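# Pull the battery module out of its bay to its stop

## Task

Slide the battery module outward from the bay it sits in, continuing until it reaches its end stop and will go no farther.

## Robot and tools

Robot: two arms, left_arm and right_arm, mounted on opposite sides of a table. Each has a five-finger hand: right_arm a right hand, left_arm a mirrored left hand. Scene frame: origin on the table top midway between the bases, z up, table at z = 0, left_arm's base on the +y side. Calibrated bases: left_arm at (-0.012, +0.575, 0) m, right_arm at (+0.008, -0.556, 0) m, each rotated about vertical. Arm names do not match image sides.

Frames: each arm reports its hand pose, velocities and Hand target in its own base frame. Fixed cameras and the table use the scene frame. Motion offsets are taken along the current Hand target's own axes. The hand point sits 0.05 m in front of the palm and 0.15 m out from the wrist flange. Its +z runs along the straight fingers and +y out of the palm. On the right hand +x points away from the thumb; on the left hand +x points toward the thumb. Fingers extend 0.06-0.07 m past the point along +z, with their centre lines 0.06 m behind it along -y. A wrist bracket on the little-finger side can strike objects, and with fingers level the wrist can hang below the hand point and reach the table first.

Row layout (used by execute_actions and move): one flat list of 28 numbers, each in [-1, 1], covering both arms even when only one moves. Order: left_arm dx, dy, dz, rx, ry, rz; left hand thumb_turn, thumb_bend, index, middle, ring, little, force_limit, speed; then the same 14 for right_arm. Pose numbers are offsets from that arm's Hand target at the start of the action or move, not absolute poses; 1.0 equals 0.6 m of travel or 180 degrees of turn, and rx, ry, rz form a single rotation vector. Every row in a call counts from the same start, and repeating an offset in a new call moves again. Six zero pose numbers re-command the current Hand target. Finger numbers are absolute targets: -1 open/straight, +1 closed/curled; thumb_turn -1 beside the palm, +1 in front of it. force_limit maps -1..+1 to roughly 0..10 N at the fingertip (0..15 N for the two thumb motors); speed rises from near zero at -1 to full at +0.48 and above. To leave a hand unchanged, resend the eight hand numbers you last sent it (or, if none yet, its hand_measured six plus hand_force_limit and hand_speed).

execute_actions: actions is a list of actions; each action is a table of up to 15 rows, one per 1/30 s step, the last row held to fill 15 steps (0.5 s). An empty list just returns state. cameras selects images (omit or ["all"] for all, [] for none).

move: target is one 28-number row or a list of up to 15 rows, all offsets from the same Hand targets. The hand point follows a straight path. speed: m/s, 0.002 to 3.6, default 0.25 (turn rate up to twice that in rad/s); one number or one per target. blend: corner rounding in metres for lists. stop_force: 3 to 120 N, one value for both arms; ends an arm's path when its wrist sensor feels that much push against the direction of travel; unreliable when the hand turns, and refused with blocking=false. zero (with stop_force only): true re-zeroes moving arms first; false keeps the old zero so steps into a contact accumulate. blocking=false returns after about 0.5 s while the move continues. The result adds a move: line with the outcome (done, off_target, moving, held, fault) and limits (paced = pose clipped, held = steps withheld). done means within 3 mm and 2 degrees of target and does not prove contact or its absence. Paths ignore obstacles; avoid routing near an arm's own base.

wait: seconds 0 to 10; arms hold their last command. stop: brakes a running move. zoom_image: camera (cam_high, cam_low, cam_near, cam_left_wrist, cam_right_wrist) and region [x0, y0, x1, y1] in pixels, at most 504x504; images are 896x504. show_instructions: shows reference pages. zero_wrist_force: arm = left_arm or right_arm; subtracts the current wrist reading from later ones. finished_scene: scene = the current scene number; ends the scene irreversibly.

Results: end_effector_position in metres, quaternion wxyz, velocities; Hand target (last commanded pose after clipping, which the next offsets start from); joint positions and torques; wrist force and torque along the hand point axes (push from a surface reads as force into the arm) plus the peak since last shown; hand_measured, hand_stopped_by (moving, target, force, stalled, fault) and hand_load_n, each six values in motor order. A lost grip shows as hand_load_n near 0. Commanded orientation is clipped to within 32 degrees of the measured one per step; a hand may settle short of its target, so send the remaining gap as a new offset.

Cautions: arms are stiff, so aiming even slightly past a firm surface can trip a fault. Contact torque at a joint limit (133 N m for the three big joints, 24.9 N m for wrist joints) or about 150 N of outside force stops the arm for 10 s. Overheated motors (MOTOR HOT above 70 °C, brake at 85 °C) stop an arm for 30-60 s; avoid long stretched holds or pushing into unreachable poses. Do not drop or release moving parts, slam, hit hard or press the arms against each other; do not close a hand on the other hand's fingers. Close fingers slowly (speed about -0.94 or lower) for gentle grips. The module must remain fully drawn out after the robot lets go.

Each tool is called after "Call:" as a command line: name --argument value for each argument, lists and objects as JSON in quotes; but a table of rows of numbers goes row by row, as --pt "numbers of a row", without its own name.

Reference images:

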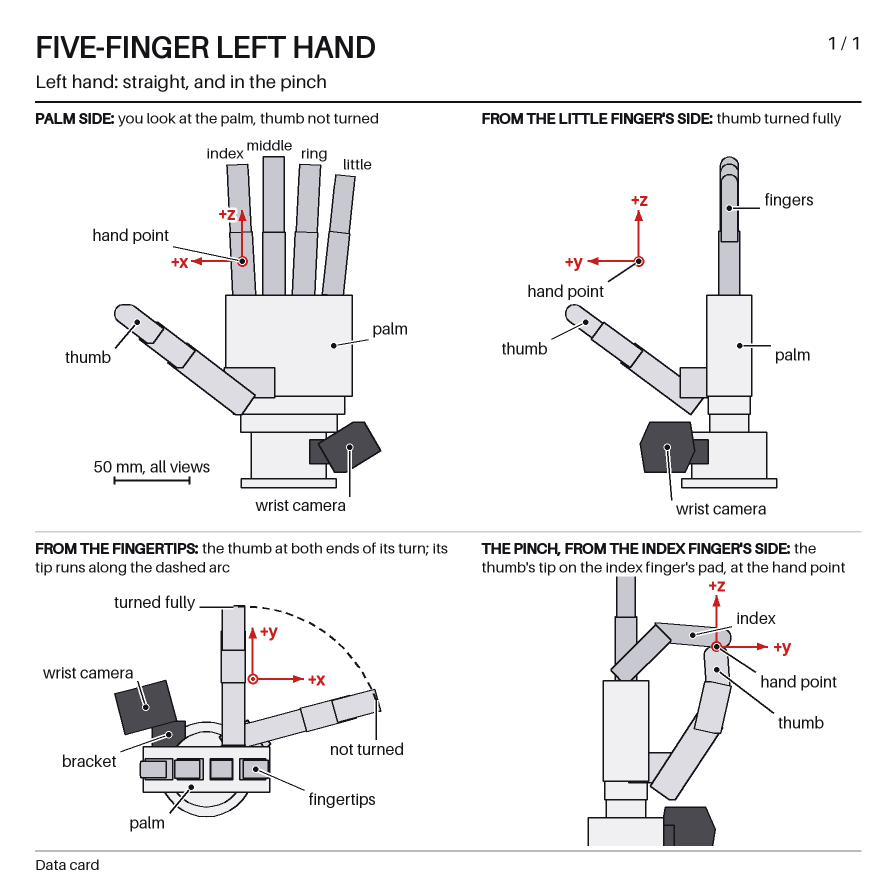

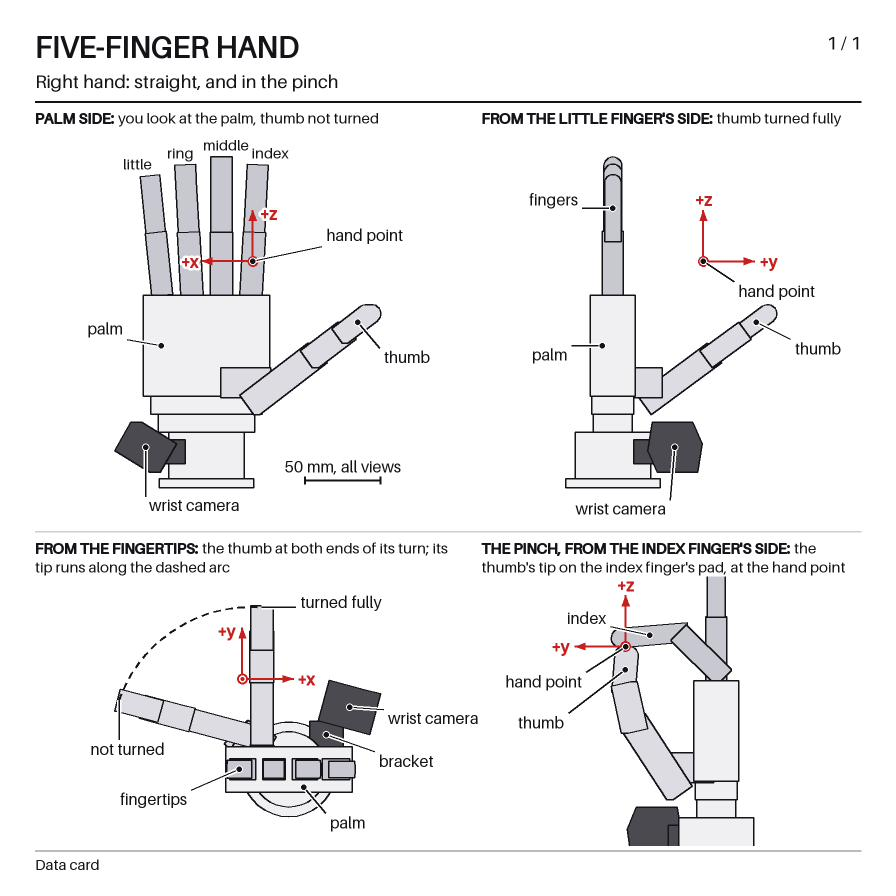

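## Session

Call:
execute_actions --actions '[]'

Scene clock: 0.00 s.
left_arm: end_effector_position=(+0.3132, +0.4426, +0.3931) hand_measured=(-1.000, -1.000, -1.000, -1.000, -1.000, -1.000) hand_load_n=(+0.0, +0.0, +0.0, +0.0, +0.0, +0.0) hand_stopped_by=(target, target, target, target, target, target) hand_force_limit=0.00 hand_speed=-0.80 end_effector_quat_wxyz=(+0.572, +0.532, +0.514, -0.354) | right_arm: end_effector_position=(-0.1630, -0.7292, +0.3498) hand_measured=(-1.000, -1.000, -1.000, -1.000, -1.000, -1.000) hand_load_n=(+0.0, +0.0, +0.0, +0.0, +0.0, +0.0) hand_stopped_by=(target, target, target, target, target, target) hand_force_limit=0.00 hand_speed=-0.80 end_effector_quat_wxyz=(+0.391, +0.905, -0.153, +0.070)
Joint positions: left_arm=[4.62 -2.421 -1.005 0.385 -1.265 1.79] | right_arm=[-2.048 -1.105 1.071 0.849 1.222 -0.003]
Joint velocities: within noise
Joint torques (N m): no reading
Motor temperatures (°C): left_arm=[34 30 29 44 33 37] | right_arm=[31 27 34 35 35 38]
Wrist force (N): no reading
Wrist torque (N m): no reading
Wrist force, peak (N): no reading
Hand target: left_arm +0.3132, +0.4426, +0.3931; +0.572, +0.532, +0.514, -0.354 | right_arm -0.1630, -0.7292, +0.3498; +0.391, +0.905, -0.153, +0.070
camera_calibration:
cam_near: T_world_to_cam=[[0.961089, 0.276232, -0.00197993, -0.373584], [0.140358, -0.494494, -0.857773, -0.125305], [-0.237924, 0.824118, -0.514024, 1.9079], [0, 0, 0, 1]] pos_world=[0.830571, -1.53111, 0.872487]
cam_left_wrist: T_world_to_cam=[[-0.82729, -0.164716, -0.537085, 0.549939], [0.339486, 0.615148, -0.711578, -0.0936341], [0.447595, -0.771014, -0.452987, 0.493167], [0, 0, 0, 1]] pos_world=[0.266007, 0.528421, 0.452134]
cam_right_wrist: T_world_to_cam=[[-0.103748, -0.659758, 0.744282, -0.755833], [-0.834635, 0.464746, 0.295626, 0.0955311], [-0.540944, -0.590533, -0.598874, -0.191296], [0, 0, 0, 1]] pos_world=[-0.102163, -0.656032, 0.419749]

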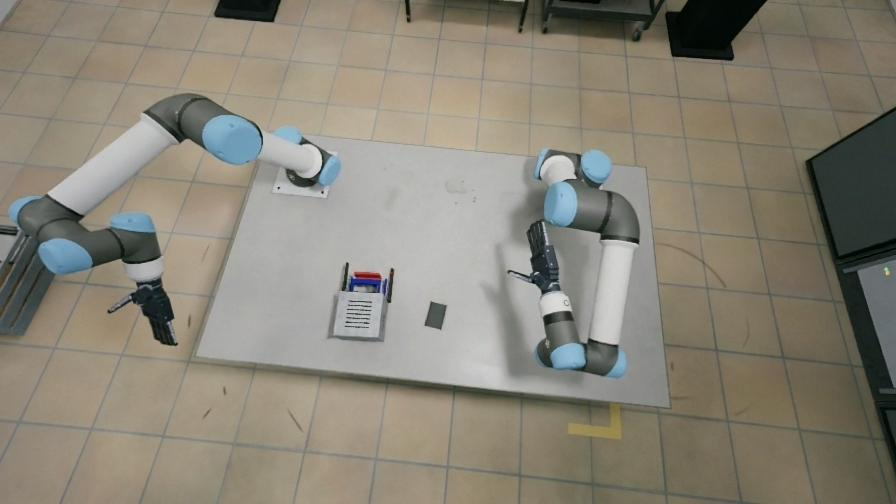

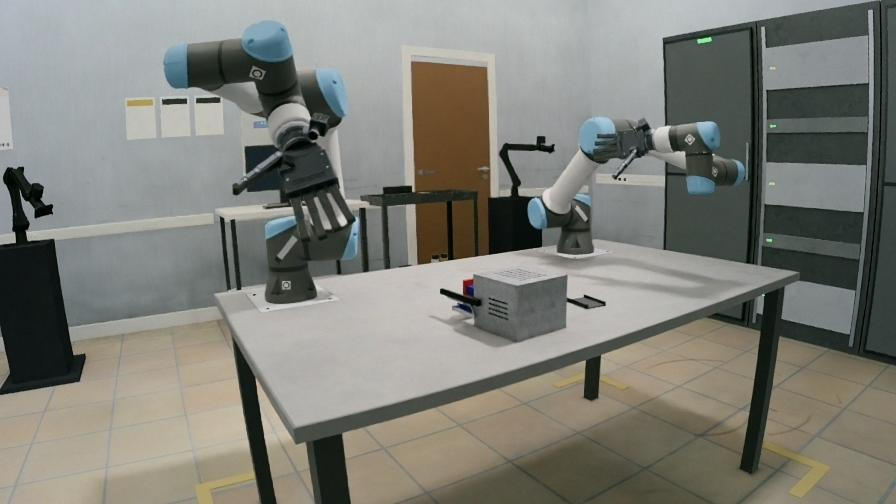

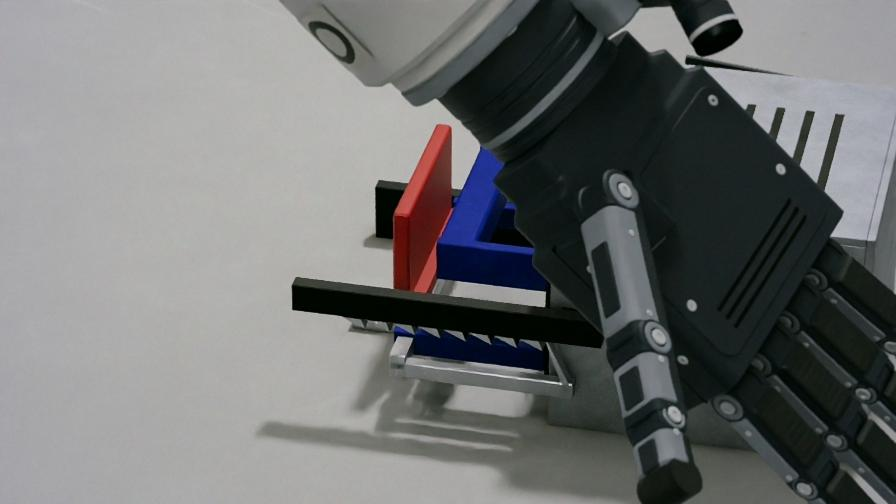

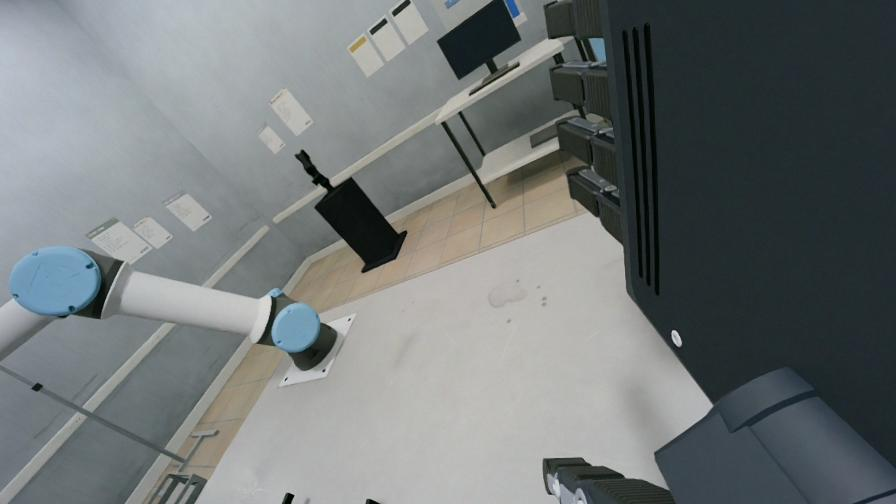

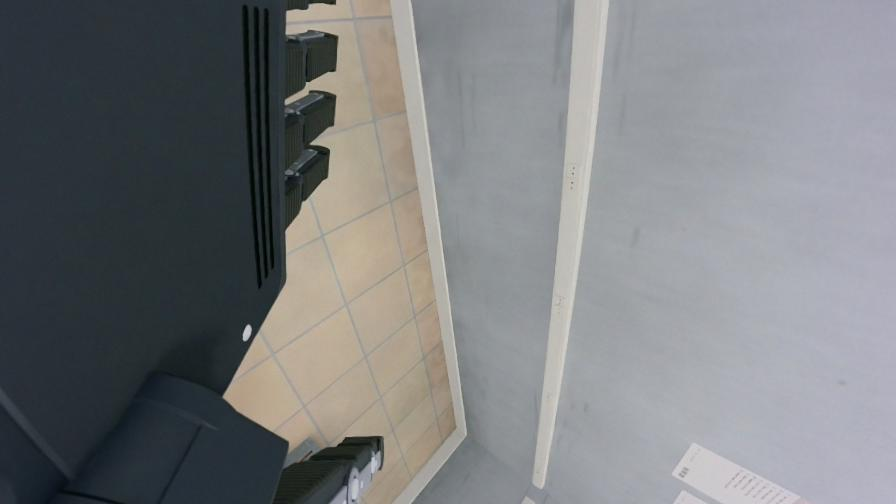

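Call:
move --target '[0,0,0,0,0,0,-1,-1,-1,-1,-1,-1,0,-0.8,0.618,-0.89,-0.426,0.012,-0.054,0.87,1,-1,-0.36,-0.36,-0.36,1,0.6,0.2]' --speed 0.35

Call:
zoom_image --camera "cam_right_wrist" --region '[250, 0, 700, 350]'

Scene clock: 65.00 s.
left_arm: end_effector_position=(+0.3132, +0.4426, +0.3931) hand_measured=(-1.000, -1.000, -1.000, -1.000, -1.000, -1.000) hand_load_n=(+0.0, +0.0, +0.0, +0.0, +0.0, +0.0) hand_stopped_by=(target, target, target, target, target, target) hand_force_limit=0.00 hand_speed=-0.80 end_effector_quat_wxyz=(+0.572, +0.532, +0.514, -0.354) | right_arm: end_effector_position=(+0.3619, -0.2793, +0.2495) hand_measured=(+1.000, -1.000, -0.360, -0.360, -0.360, +1.000) hand_load_n=(+0.5, +0.0, +0.0, +0.0, +0.0, +0.5) hand_stopped_by=(target, target, target, target, target, target) hand_force_limit=0.60 hand_speed=0.20 end_effector_quat_wxyz=(+0.012, -0.041, +0.938, -0.344) end_effector_velocity=(+0.001, +0.000, +0.001) end_effector_angular_velocity=(-0.001, -0.005, -0.003)
Joint positions: left_arm=[4.62 -2.421 -1.005 0.385 -1.265 1.79] | right_arm=[-0.852 -1.497 1.627 0.844 1.967 3.649]
Joint velocities: left_arm=[within noise] | right_arm=[0 0 -0.001 -0.001 -0.001 0.005]
Joint torques (N m): left_arm=[2.7 57.48 15.51 -1.1 -0.98 0.99] | right_arm=[-4.94 -31.52 -30.44 1.57 -0.23 1.27]
Motor temperatures (°C): left_arm=[34 30 29 44 33 37] | right_arm=[31 28 34 35 35 38]
Wrist force (N): left_arm=[-0.1 0.1 -0.2] | right_arm=[-0.5 -1.3 0.7]
Wrist torque (N m): left_arm=[0.02 0.01 -0.01] | right_arm=[0.03 -0.04 -0.01]
Wrist force, peak (N): left_arm=[0.3 0.2 -0.2] | right_arm=[-0.6 -1.7 0.8]
Hand target: left_arm +0.3132, +0.4426, +0.3931; +0.572, +0.532, +0.514, -0.354 | right_arm +0.3620, -0.2793, +0.2496; +0.012, -0.041, +0.938, -0.344
Off the commanded pose: left_arm 0.000 m, 0 deg | right_arm 0.000 m, 0 deg.
move: done
camera_calibration:
cam_near: T_world_to_cam=[[0.961089, 0.276232, -0.00197993, -0.373584], [0.140358, -0.494494, -0.857773, -0.125305], [-0.237924, 0.824118, -0.514024, 1.9079], [0, 0, 0, 1]] pos_world=[0.830571, -1.53111, 0.872487]
cam_left_wrist: T_world_to_cam=[[-0.82729, -0.164716, -0.537085, 0.549939], [0.339486, 0.615148, -0.711578, -0.0936341], [0.447595, -0.771014, -0.452987, 0.493167], [0, 0, 0, 1]] pos_world=[0.266007, 0.528421, 0.452134]
cam_right_wrist: T_world_to_cam=[[-0.299879, 0.737414, -0.605222, 0.468011], [0.773949, 0.558971, 0.297581, -0.202186], [0.557742, -0.379172, -0.738344, -0.00561572], [0, 0, 0, 1]] pos_world=[0.299961, -0.234231, 0.339271]

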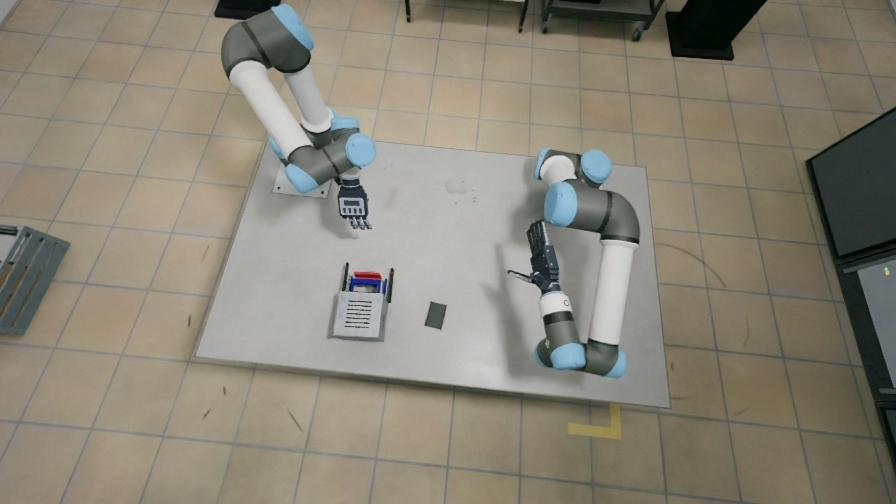

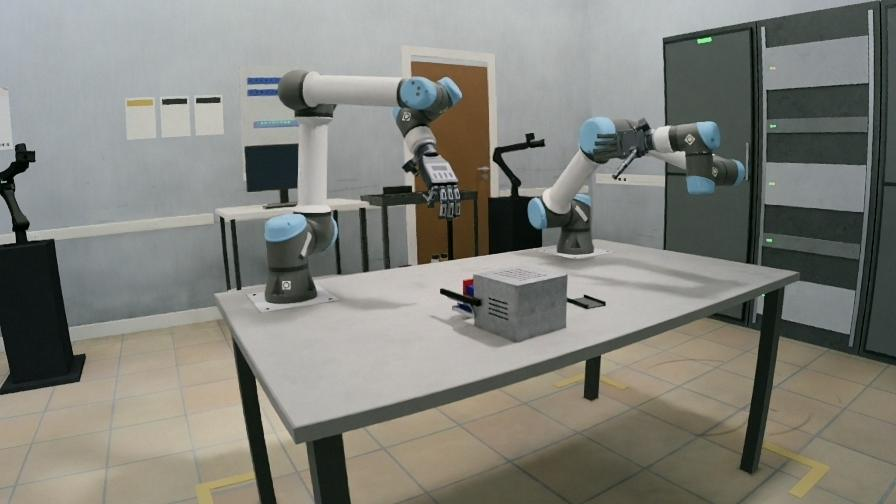

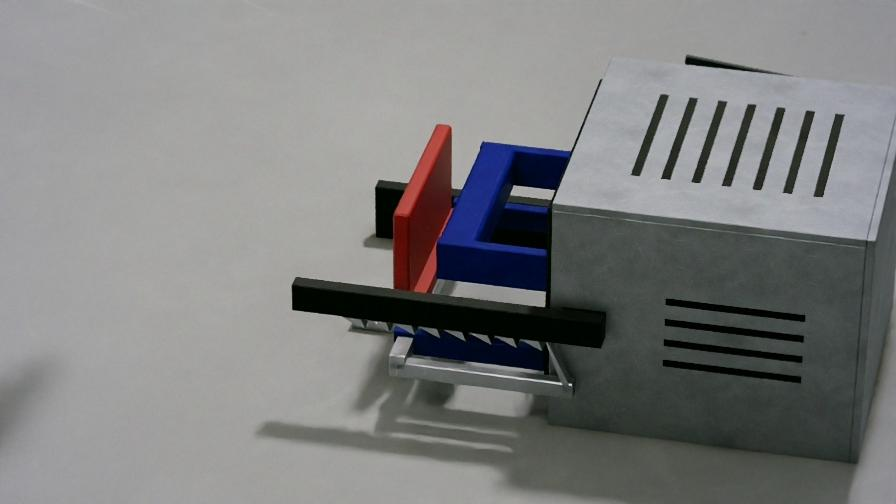

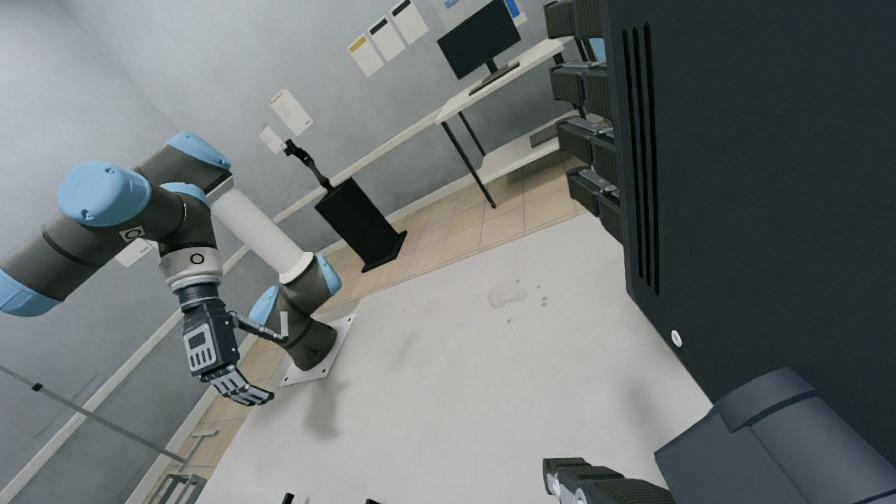

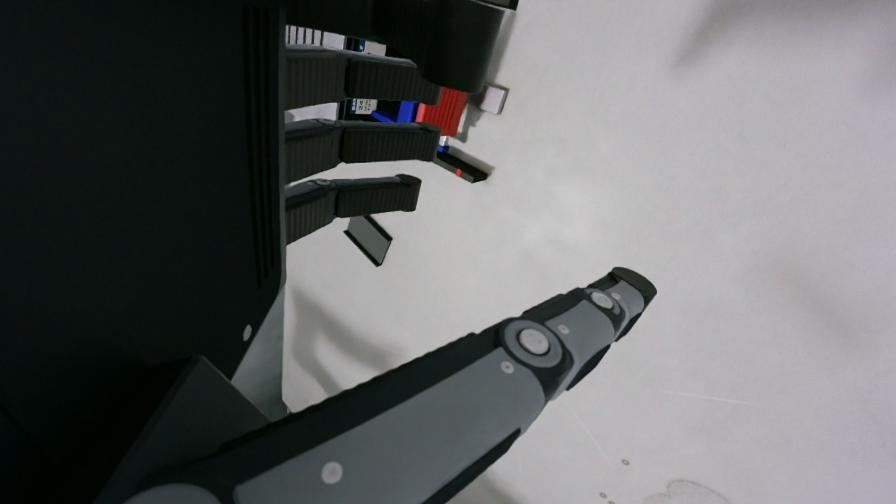

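Scaled by 1.120 from the camera's 896x504 image, which has a finer 1280x720 frame.

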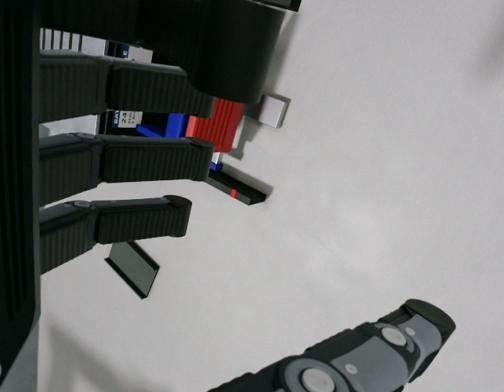

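Call:
move --target '[0,0,0,0,0,0,-1,-1,-1,-1,-1,-1,0,-0.8,-0.001,-0.117,0.2507,0,0,0,1,-1,-0.36,-0.36,-0.36,1,0.6,0.2]' --cameras '["cam_near","cam_right_wrist"]' --speed 0.2

Call:
zoom_image --camera "cam_right_wrist" --region '[270, 0, 720, 350]'

Call:
zoom_image --camera "cam_near" --region '[280, 60, 620, 400]'

Scene clock: 74.77 s.
left_arm: end_effector_position=(+0.3132, +0.4426, +0.3931) hand_measured=(-1.000, -1.000, -1.000, -1.000, -1.000, -1.000) hand_load_n=(+0.0, +0.5, +0.0, +0.5, +0.0, +0.0) hand_stopped_by=(target, target, target, target, target, target) hand_force_limit=0.00 hand_speed=-0.80 end_effector_quat_wxyz=(+0.572, +0.532, +0.514, -0.354) | right_arm: end_effector_position=(+0.3750, -0.4296, +0.1802) hand_measured=(+1.000, -1.000, -0.360, -0.360, -0.360, +1.000) hand_load_n=(+0.0, +0.0, +0.0, +0.0, +0.0, +0.0) hand_stopped_by=(target, target, target, target, target, target) hand_force_limit=0.60 hand_speed=0.20 end_effector_quat_wxyz=(+0.012, -0.041, +0.938, -0.344)
Joint positions: left_arm=[4.62 -2.421 -1.005 0.385 -1.265 1.79] | right_arm=[-1.049 -1.235 1.474 0.678 1.851 3.48]
Joint velocities: within noise
Joint torques (N m): left_arm=[4.48 59.06 13.27 -0.63 -1.62 1.49] | right_arm=[11.93 -28.38 -11.68 1.6 1.5 0.94]
Motor temperatures (°C): left_arm=[34 30 29 44 33 37] | right_arm=[31 28 34 35 35 38]
Wrist force (N): left_arm=[0.2 0.3 0.1] | right_arm=[-0.5 -1.5 1.0]
Wrist torque (N m): left_arm=[0.03 -0.02 0.00] | right_arm=[-0.09 -0.03 0.00]
Wrist force, peak (N): left_arm=[0.2 0.2 -0.4] | right_arm=[-0.5 -2.1 2.1]
Hand target: left_arm +0.3132, +0.4426, +0.3931; +0.572, +0.532, +0.514, -0.354 | right_arm +0.3750, -0.4296, +0.1801; +0.012, -0.041, +0.938, -0.344
Off the commanded pose: left_arm 0.000 m, 0 deg | right_arm 0.000 m, 0 deg.
move: done
camera_calibration:
cam_near: T_world_to_cam=[[0.961089, 0.276232, -0.00197993, -0.373584], [0.140358, -0.494494, -0.857773, -0.125305], [-0.237924, 0.824118, -0.514024, 1.9079], [0, 0, 0, 1]] pos_world=[0.830571, -1.53111, 0.872487]
cam_right_wrist: T_world_to_cam=[[-0.299516, 0.737326, -0.605508, 0.540657], [0.774042, 0.55883, 0.297604, -0.107758], [0.557807, -0.379552, -0.7381, -0.121217], [0, 0, 0, 1]] pos_world=[0.31296, -0.38443, 0.269971]
Images, in order (width x height): cam_near 896x504, cam_right_wrist 896x504.

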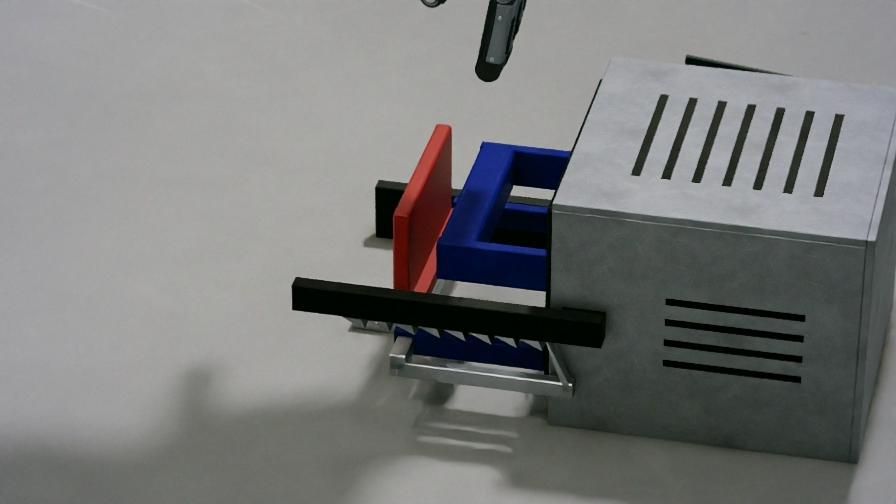

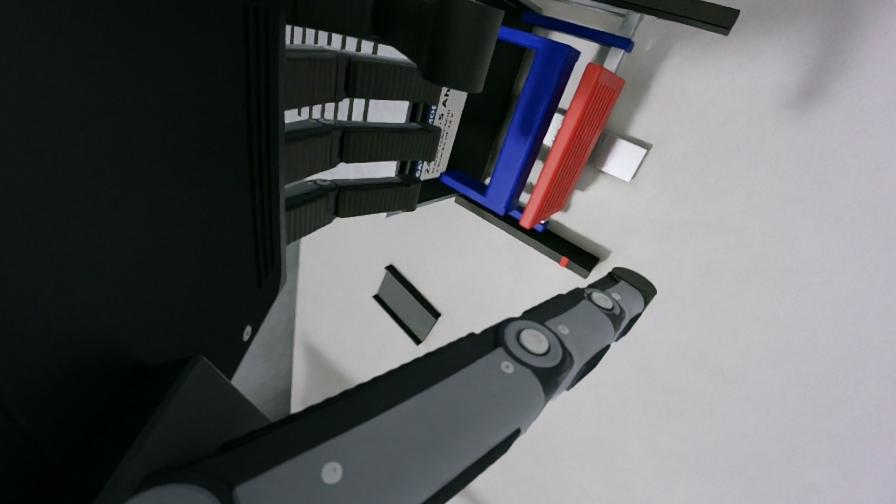

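Scaled by 1.120 from the camera's 896x504 image, which has a finer 1280x720 frame.

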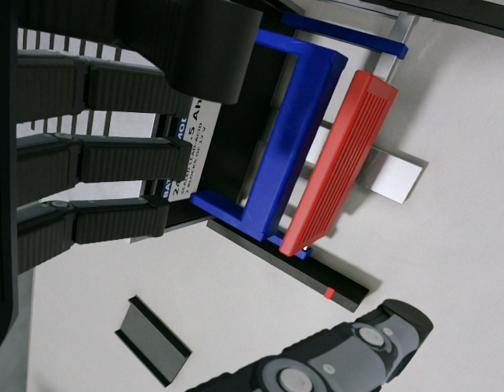

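Scaled by 1.482 from the camera's 896x504 image, which has a finer 1280x720 frame.

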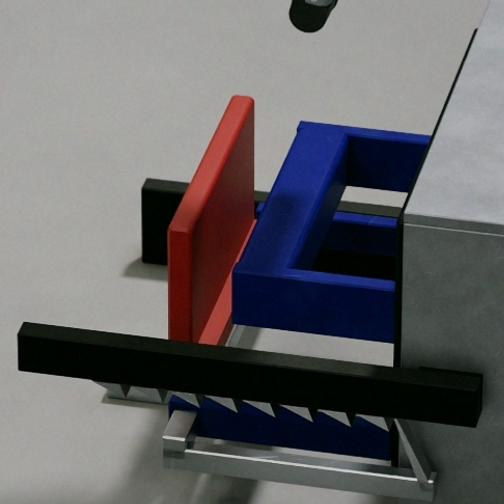

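Call:
move --target '[0,0,0,0,0,0,-1,-1,-1,-1,-1,-1,0,-0.8,0.0132,0.0503,0.0885,0,0,0,1,-1,-0.36,-0.36,-0.36,1,0.6,0.2]' --cameras '["cam_near","cam_right_wrist"]' --speed 0.1

Call:
zoom_image --camera "cam_right_wrist" --region '[270, 0, 720, 350]'

Call:
zoom_image --camera "cam_near" --region '[280, 60, 620, 400]'

Scene clock: 118.60 s.
left_arm: end_effector_position=(+0.3132, +0.4426, +0.3931) hand_measured=(-1.000, -1.000, -1.000, -1.000, -1.000, -1.000) hand_load_n=(+0.0, +0.0, +0.0, +0.0, +0.0, +0.0) hand_stopped_by=(target, target, target, target, target, target) hand_force_limit=0.00 hand_speed=-0.80 end_effector_quat_wxyz=(+0.572, +0.532, +0.514, -0.354) | right_arm: end_effector_position=(+0.3677, -0.4415, +0.1201) hand_measured=(+1.000, -1.000, -0.360, -0.360, -0.360, +1.000) hand_load_n=(+0.0, +0.0, +0.0, +0.0, +0.0, +0.0) hand_stopped_by=(target, target, target, target, target, target) hand_force_limit=0.60 hand_speed=0.20 end_effector_quat_wxyz=(+0.012, -0.041, +0.938, -0.344)
Joint positions: left_arm=[4.62 -2.421 -1.005 0.385 -1.265 1.79] | right_arm=[-1.077 -1.186 1.565 0.533 1.834 3.457]
Joint velocities: within noise
Joint torques (N m): left_arm=[5.84 61.19 11.59 -0.19 -1.66 1.95] | right_arm=[16.04 -41.85 -29.13 1.42 1.33 1.4]
Motor temperatures (°C): left_arm=[34 30 29 44 33 37] | right_arm=[31 28 34 35 35 38]
Wrist force (N): left_arm=[0.1 0.2 -0.1] | right_arm=[-1.1 -1.7 1.1]
Wrist torque (N m): left_arm=[0.03 -0.01 0.00] | right_arm=[-0.10 0.06 -0.08]
Wrist force, peak (N): left_arm=[0.2 0.3 0.0] | right_arm=[-0.8 -1.9 1.2]
Hand target: left_arm +0.3132, +0.4426, +0.3931; +0.572, +0.532, +0.514, -0.354 | right_arm +0.3678, -0.4415, +0.1202; +0.012, -0.041, +0.938, -0.344
Off the commanded pose: left_arm 0.000 m, 0 deg | right_arm 0.000 m, 0 deg.
move: done
camera_calibration:
cam_near: T_world_to_cam=[[0.961089, 0.276232, -0.00197993, -0.373584], [0.140358, -0.494494, -0.857773, -0.125305], [-0.237924, 0.824118, -0.514024, 1.9079], [0, 0, 0, 1]] pos_world=[0.830571, -1.53111, 0.872487]
cam_right_wrist: T_world_to_cam=[[-0.299595, 0.73756, -0.605184, 0.510977], [0.774076, 0.558718, 0.297725, -0.0775953], [0.557717, -0.379262, -0.738317, -0.165872], [0, 0, 0, 1]] pos_world=[0.305661, -0.396431, 0.209871]
Images, in order (width x height): cam_near 896x504, cam_right_wrist 896x504.

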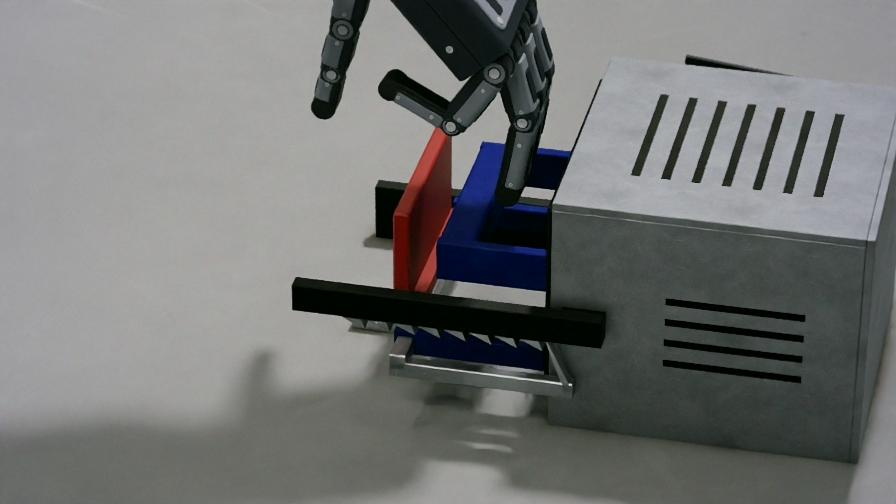

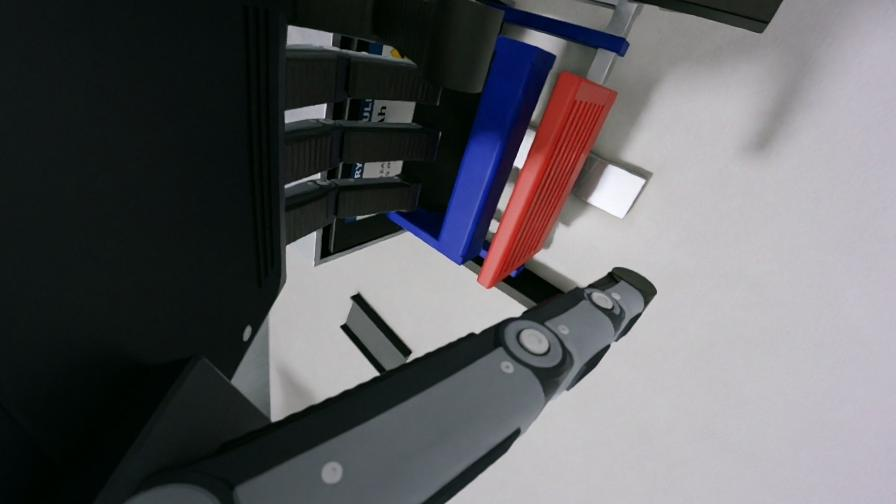

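Scaled by 1.120 from the camera's 896x504 image, which has a finer 1280x720 frame.

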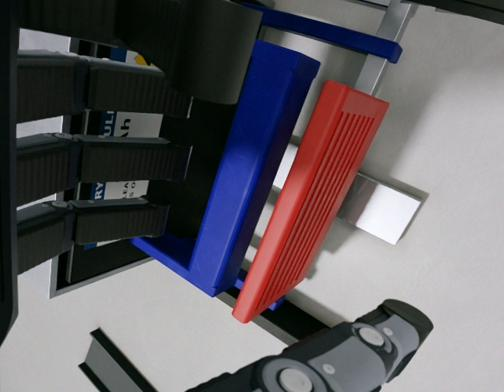

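Scaled by 1.482 from the camera's 896x504 image, which has a finer 1280x720 frame.

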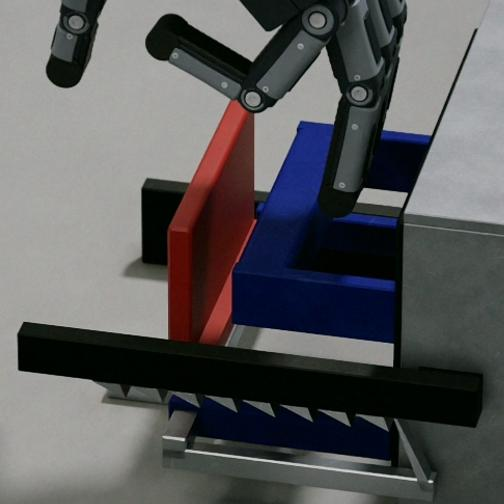

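Call:
move --target '[0,0,0,0,0,0,-1,-1,-1,-1,-1,-1,0,-0.8,0,0.0173,0.04,0,0,0,1,-1,-0.36,-0.36,-0.36,1,0.6,0.2]' --cameras '["cam_near","cam_right_wrist"]' --speed 0.04 --stop_force 5

Call:
zoom_image --camera "cam_near" --region '[280, 60, 620, 400]'

Scene clock: 153.47 s.
left_arm: end_effector_position=(+0.3132, +0.4426, +0.3931) hand_measured=(-1.000, -1.000, -1.000, -1.000, -1.000, -1.000) hand_load_n=(+0.0, +0.0, +0.0, +0.0, +0.5, +0.0) hand_stopped_by=(target, target, target, target, target, target) hand_force_limit=0.00 hand_speed=-0.80 end_effector_quat_wxyz=(+0.572, +0.532, +0.514, -0.354) | right_arm: end_effector_position=(+0.3683, -0.4491, +0.0951) hand_measured=(+1.000, -1.000, -0.360, -0.360, -0.360, +1.000) hand_load_n=(+0.0, +0.0, +0.0, +0.0, +0.0, +0.0) hand_stopped_by=(target, target, target, target, target, target) hand_force_limit=0.60 hand_speed=0.20 end_effector_quat_wxyz=(+0.012, -0.041, +0.938, -0.344)
Joint positions: left_arm=[4.62 -2.421 -1.005 0.385 -1.265 1.79] | right_arm=[-1.084 -1.15 1.582 0.478 1.83 3.452]
Joint velocities: within noise
Joint torques (N m): left_arm=[7.75 62.7 12.11 -0.16 -1.58 2.42] | right_arm=[12.32 -43.86 -27.89 2.32 1.52 1.01]
Motor temperatures (°C): left_arm=[34 30 29 44 33 37] | right_arm=[31 28 34 35 35 38]
Wrist force (N): left_arm=[-0.1 0.3 -0.2] | right_arm=[-0.6 -1.7 0.9]
Wrist torque (N m): left_arm=[0.05 0.01 -0.01] | right_arm=[-0.09 -0.01 -0.06]
Wrist force, peak (N): left_arm=[-0.2 0.4 -0.1] | right_arm=[-1.4 -1.7 1.2]
Hand target: left_arm +0.3132, +0.4426, +0.3931; +0.572, +0.532, +0.514, -0.354 | right_arm +0.3683, -0.4491, +0.0951; +0.012, -0.041, +0.938, -0.344
Off the commanded pose: left_arm 0.000 m, 0 deg | right_arm 0.000 m, 0 deg.
move: done
camera_calibration:
cam_near: T_world_to_cam=[[0.961089, 0.276232, -0.00197993, -0.373584], [0.140358, -0.494494, -0.857773, -0.125305], [-0.237924, 0.824118, -0.514024, 1.9079], [0, 0, 0, 1]] pos_world=[0.830571, -1.53111, 0.872487]
cam_right_wrist: T_world_to_cam=[[-0.299642, 0.737398, -0.605359, 0.501613], [0.773992, 0.558871, 0.297656, -0.0662701], [0.557809, -0.379353, -0.738201, -0.187633], [0, 0, 0, 1]] pos_world=[0.30626, -0.404031, 0.184871]
Images, in order (width x height): cam_near 896x504, cam_right_wrist 896x504.

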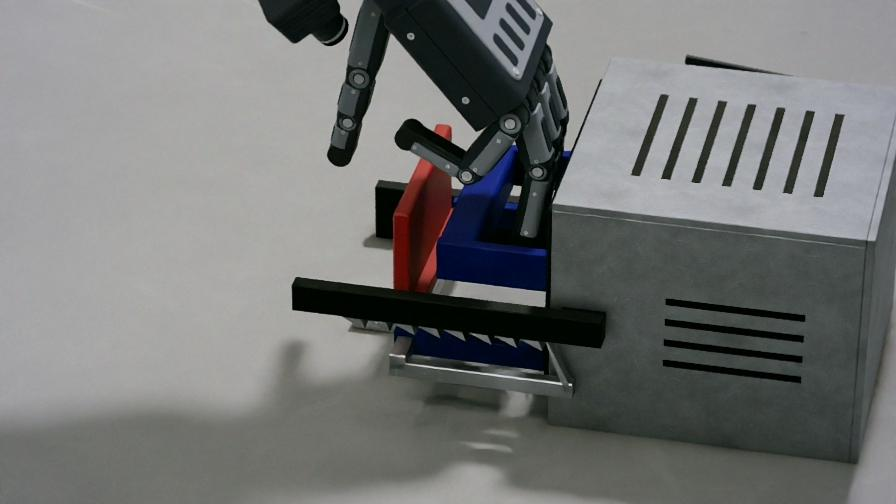

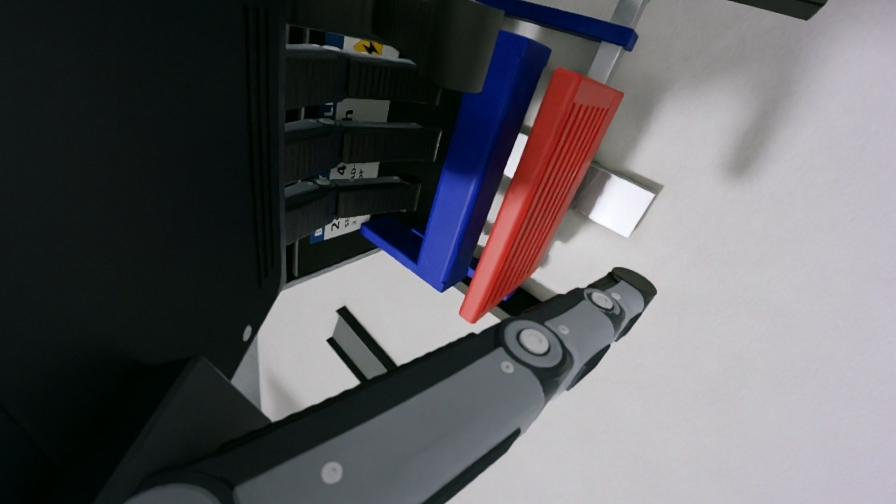

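Scaled by 1.482 from the camera's 896x504 image, which has a finer 1280x720 frame.

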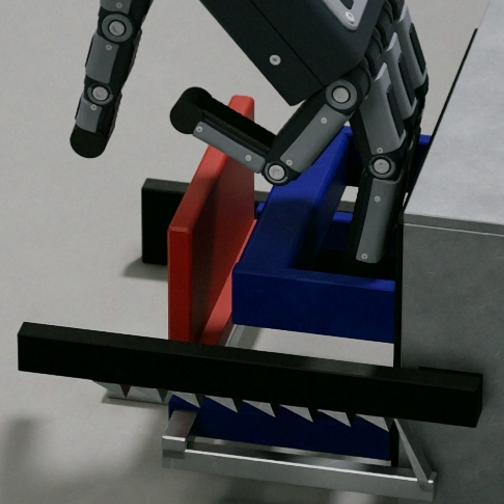

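Call:
move --target '[0,0,0,0,0,0,-1,-1,-1,-1,-1,-1,0,-0.8,-0.005,0.0075,0.0089,0,0,0,1,-1,-0.36,-0.36,-0.36,1,0.6,0.2]' --cameras '[]' --speed 0.03 --stop_force 5

Call:
move --target '[0,0,0,0,0,0,-1,-1,-1,-1,-1,-1,0,-0.8,0,0,0,0,0,0,1,0.7,-0.36,-0.36,-0.36,1,0.6,-0.4]' --cameras '["cam_near","cam_right_wrist"]'

Call:
zoom_image --camera "cam_near" --region '[280, 60, 620, 400]'

Scene clock: 195.83 s.
left_arm: end_effector_position=(+0.3132, +0.4426, +0.3931) hand_measured=(-1.000, -1.000, -1.000, -1.000, -1.000, -1.000) hand_load_n=(+0.0, +0.0, +0.0, +0.0, -0.5, +0.0) hand_stopped_by=(target, target, target, target, target, target) hand_force_limit=0.00 hand_speed=-0.80 end_effector_quat_wxyz=(+0.572, +0.532, +0.514, -0.354) | right_arm: end_effector_position=(+0.3712, -0.4488, +0.0881) hand_measured=(+1.000, -1.000, -0.360, -0.360, -0.360, +1.000) hand_load_n=(+0.0, +0.0, +0.0, +0.0, +0.0, +0.0) hand_stopped_by=(target, target, target, target, target, target) hand_force_limit=0.60 hand_speed=0.20 end_effector_quat_wxyz=(+0.012, -0.041, +0.938, -0.344)
Joint positions: left_arm=[4.62 -2.421 -1.005 0.385 -1.265 1.79] | right_arm=[-1.078 -1.138 1.584 0.465 1.834 3.457]
Joint velocities: within noise
Joint torques (N m): left_arm=[9.02 62.89 11.99 -0.19 -1.59 2.55] | right_arm=[-11.86 -44.64 -21.74 2.32 -0.82 -1.74]
Motor temperatures (°C): left_arm=[34 30 29 44 33 37] | right_arm=[31 28 34 35 35 38]
Wrist force (N): left_arm=[-0.1 0.1 0.2] | right_arm=[-0.7 -1.3 0.9]
Wrist torque (N m): left_arm=[0.00 0.02 -0.01] | right_arm=[-0.02 -0.02 -0.04]
Wrist force, peak (N): left_arm=[0.3 0.3 -0.1] | right_arm=[-0.8 -1.6 1.3]
Hand target: left_arm +0.3132, +0.4426, +0.3931; +0.572, +0.532, +0.514, -0.354 | right_arm +0.3712, -0.4488, +0.0881; +0.012, -0.041, +0.938, -0.344
Off the commanded pose: left_arm 0.000 m, 0 deg | right_arm 0.000 m, 0 deg.
move: done
No camera images: "cameras" was empty.

Scene clock: 196.80 s.
left_arm: end_effector_position=(+0.3132, +0.4426, +0.3931) hand_measured=(-1.000, -1.000, -1.000, -1.000, -1.000, -1.000) hand_load_n=(+0.0, +0.0, +0.0, +0.0, +0.0, +0.0) hand_stopped_by=(target, target, target, target, target, target) hand_force_limit=0.00 hand_speed=-0.80 end_effector_quat_wxyz=(+0.572, +0.532, +0.514, -0.354) | right_arm: end_effector_position=(+0.3712, -0.4488, +0.0881) hand_measured=(+1.000, -0.416, -0.360, -0.360, -0.360, +1.000) hand_load_n=(+1.5, +16.5, +0.0, +0.0, +0.0, +0.0) hand_stopped_by=(target, force, target, target, target, target) hand_force_limit=0.60 hand_speed=-0.40 end_effector_quat_wxyz=(+0.012, -0.041, +0.938, -0.344)
Joint positions: left_arm=[4.62 -2.421 -1.005 0.385 -1.265 1.79] | right_arm=[-1.078 -1.138 1.584 0.466 1.834 3.457]
Joint velocities: within noise
Joint torques (N m): left_arm=[9.82 62.87 12 -0.15 -1.51 2.63] | right_arm=[-13.04 -44.49 -25.4 -3.05 0.79 -1.76]
Motor temperatures (°C): left_arm=[34 30 29 44 33 37] | right_arm=[31 28 34 35 35 38]
Wrist force (N): left_arm=[0.1 0.1 -0.1] | right_arm=[-0.2 9.1 -1.6]
Wrist torque (N m): left_arm=[0.02 -0.01 0.00] | right_arm=[0.04 0.04 0.11]
Wrist force, peak (N): left_arm=[0.2 0.3 -0.1] | right_arm=[0.3 10.3 -2.1]
Hand target: left_arm +0.3132, +0.4426, +0.3931; +0.572, +0.532, +0.514, -0.354 | right_arm +0.3712, -0.4488, +0.0881; +0.012, -0.041, +0.938, -0.344
Off the commanded pose: left_arm 0.000 m, 0 deg | right_arm 0.000 m, 0 deg.
move: done
camera_calibration:
cam_near: T_world_to_cam=[[0.961089, 0.276232, -0.00197993, -0.373584], [0.140358, -0.494494, -0.857773, -0.125305], [-0.237924, 0.824118, -0.514024, 1.9079], [0, 0, 0, 1]] pos_world=[0.830571, -1.53111, 0.872487]
cam_right_wrist: T_world_to_cam=[[-0.299683, 0.737426, -0.605304, 0.498068], [0.773962, 0.558891, 0.297698, -0.0666658], [0.557829, -0.379267, -0.73823, -0.194326], [0, 0, 0, 1]] pos_world=[0.30926, -0.403731, 0.177871]
Images, in order (width x height): cam_near 896x504, cam_right_wrist 896x504.

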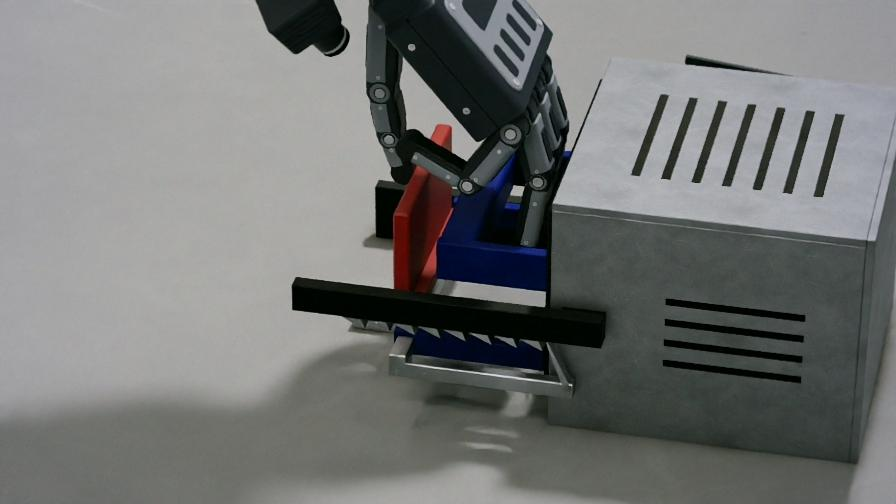

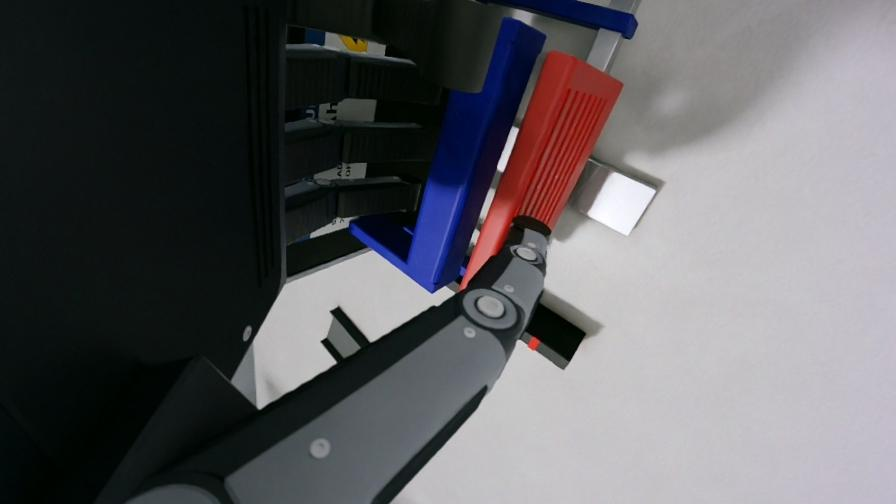

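Scaled by 1.482 from the camera's 896x504 image, which has a finer 1280x720 frame.

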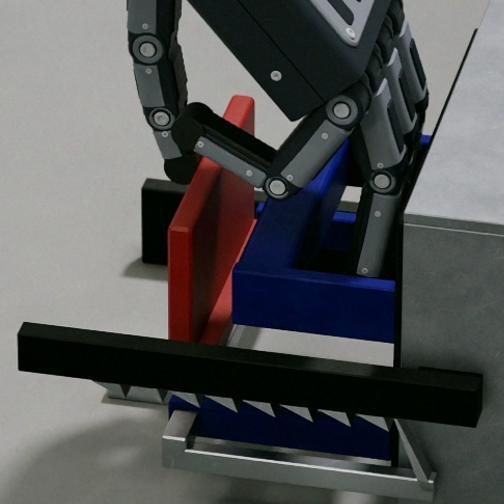

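Call:
move --pt "0 0 0 0 0 0 -1 -1 -1 -1 -1 -1 0 -0.8 0 0 0 0 0 0 1 -0.7 -0.36 -0.36 -0.36 1 0.6 -0.4" --pt "0 0 0 0 0 0 -1 -1 -1 -1 -1 -1 0 -0.8 0 0.0064 -0.0054 0 0 0 1 -0.7 -0.36 -0.36 -0.36 1 0.6 -0.4" --pt "0 0 0 0 0 0 -1 -1 -1 -1 -1 -1 0 -0.8 0 0.0064 -0.0054 0 0 0 1 0.7 -0.36 -0.36 -0.36 1 0.9 0" --pt "0 0 0 0 0 0 -1 -1 -1 -1 -1 -1 0 -0.8 0 -0.0013 0.0011 0 0 0 1 0.7 -0.36 -0.36 -0.36 1 0.9 0" --cameras '["cam_near"]' --speed 0.03

Call:
zoom_image --camera "cam_near" --region '[330, 220, 620, 410]'

Scene clock: 213.53 s.
left_arm: end_effector_position=(+0.3132, +0.4426, +0.3931) hand_measured=(-1.000, -1.000, -1.000, -1.000, -1.000, -1.000) hand_load_n=(+0.0, +0.0, +0.0, +0.0, +0.0, +0.0) hand_stopped_by=(target, target, target, target, target, target) hand_force_limit=0.00 hand_speed=-0.80 end_effector_quat_wxyz=(+0.572, +0.532, +0.514, -0.354) | right_arm: end_effector_position=(+0.3713, -0.4500, +0.0882) hand_measured=(+1.000, -0.306, -0.360, -0.360, -0.360, +1.000) hand_load_n=(-1.0, +21.5, +0.0, +0.0, +0.0, +0.0) hand_stopped_by=(target, force, target, target, target, target) hand_force_limit=0.90 hand_speed=0.00 end_effector_quat_wxyz=(+0.012, -0.041, +0.938, -0.344)
Joint positions: left_arm=[4.62 -2.421 -1.005 0.385 -1.265 1.79] | right_arm=[-1.079 -1.137 1.582 0.466 1.833 3.456]
Joint velocities: within noise
Joint torques (N m): left_arm=[11.95 62.72 11.81 -0.33 -1.55 2.75] | right_arm=[-11.51 -34.74 -16.72 -3.25 0.44 -1.05]
Motor temperatures (°C): left_arm=[34 30 29 44 33 37] | right_arm=[31 28 34 35 35 38]
Wrist force (N): left_arm=[0.2 0.2 0.0] | right_arm=[1.5 4.7 -20.4]
Wrist torque (N m): left_arm=[0.02 -0.03 0.01] | right_arm=[-0.28 0.24 0.05]
Wrist force, peak (N): left_arm=[0.3 0.3 -0.1] | right_arm=[1.5 4.7 -20.4]
Hand target: left_arm +0.3132, +0.4426, +0.3931; +0.572, +0.532, +0.514, -0.354 | right_arm +0.3713, -0.4499, +0.0881; +0.012, -0.041, +0.938, -0.344
Off the commanded pose: left_arm 0.000 m, 0 deg | right_arm 0.000 m, 0 deg.
move: done
camera_calibration:
cam_near: T_world_to_cam=[[0.961089, 0.276232, -0.00197993, -0.373584], [0.140358, -0.494494, -0.857773, -0.125305], [-0.237924, 0.824118, -0.514024, 1.9079], [0, 0, 0, 1]] pos_world=[0.830571, -1.53111, 0.872487]
Images, in order (width x height): cam_near 896x504.

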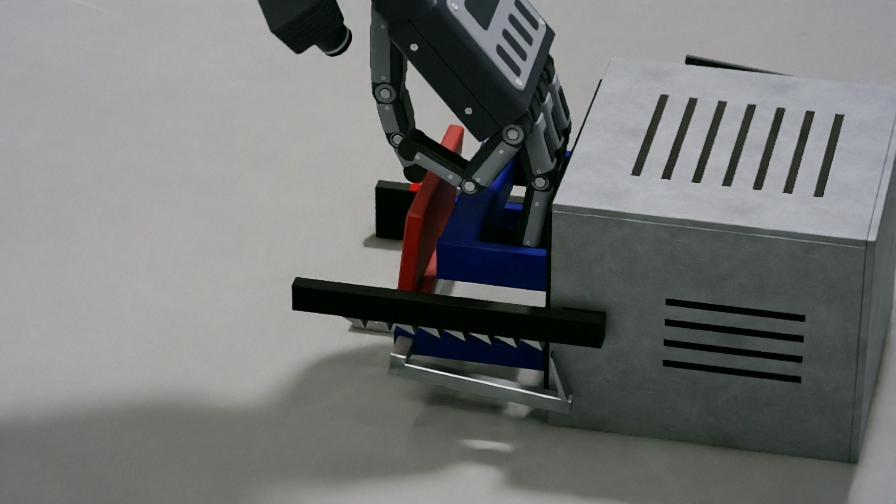

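Scaled by 1.738 from the camera's 896x504 image, which has a finer 1280x720 frame.

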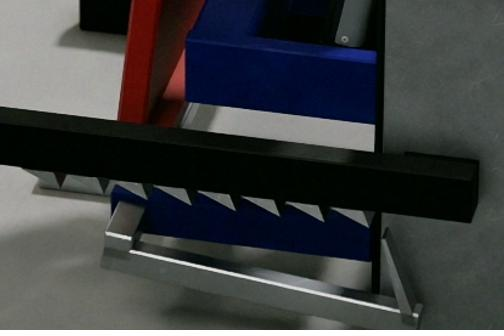

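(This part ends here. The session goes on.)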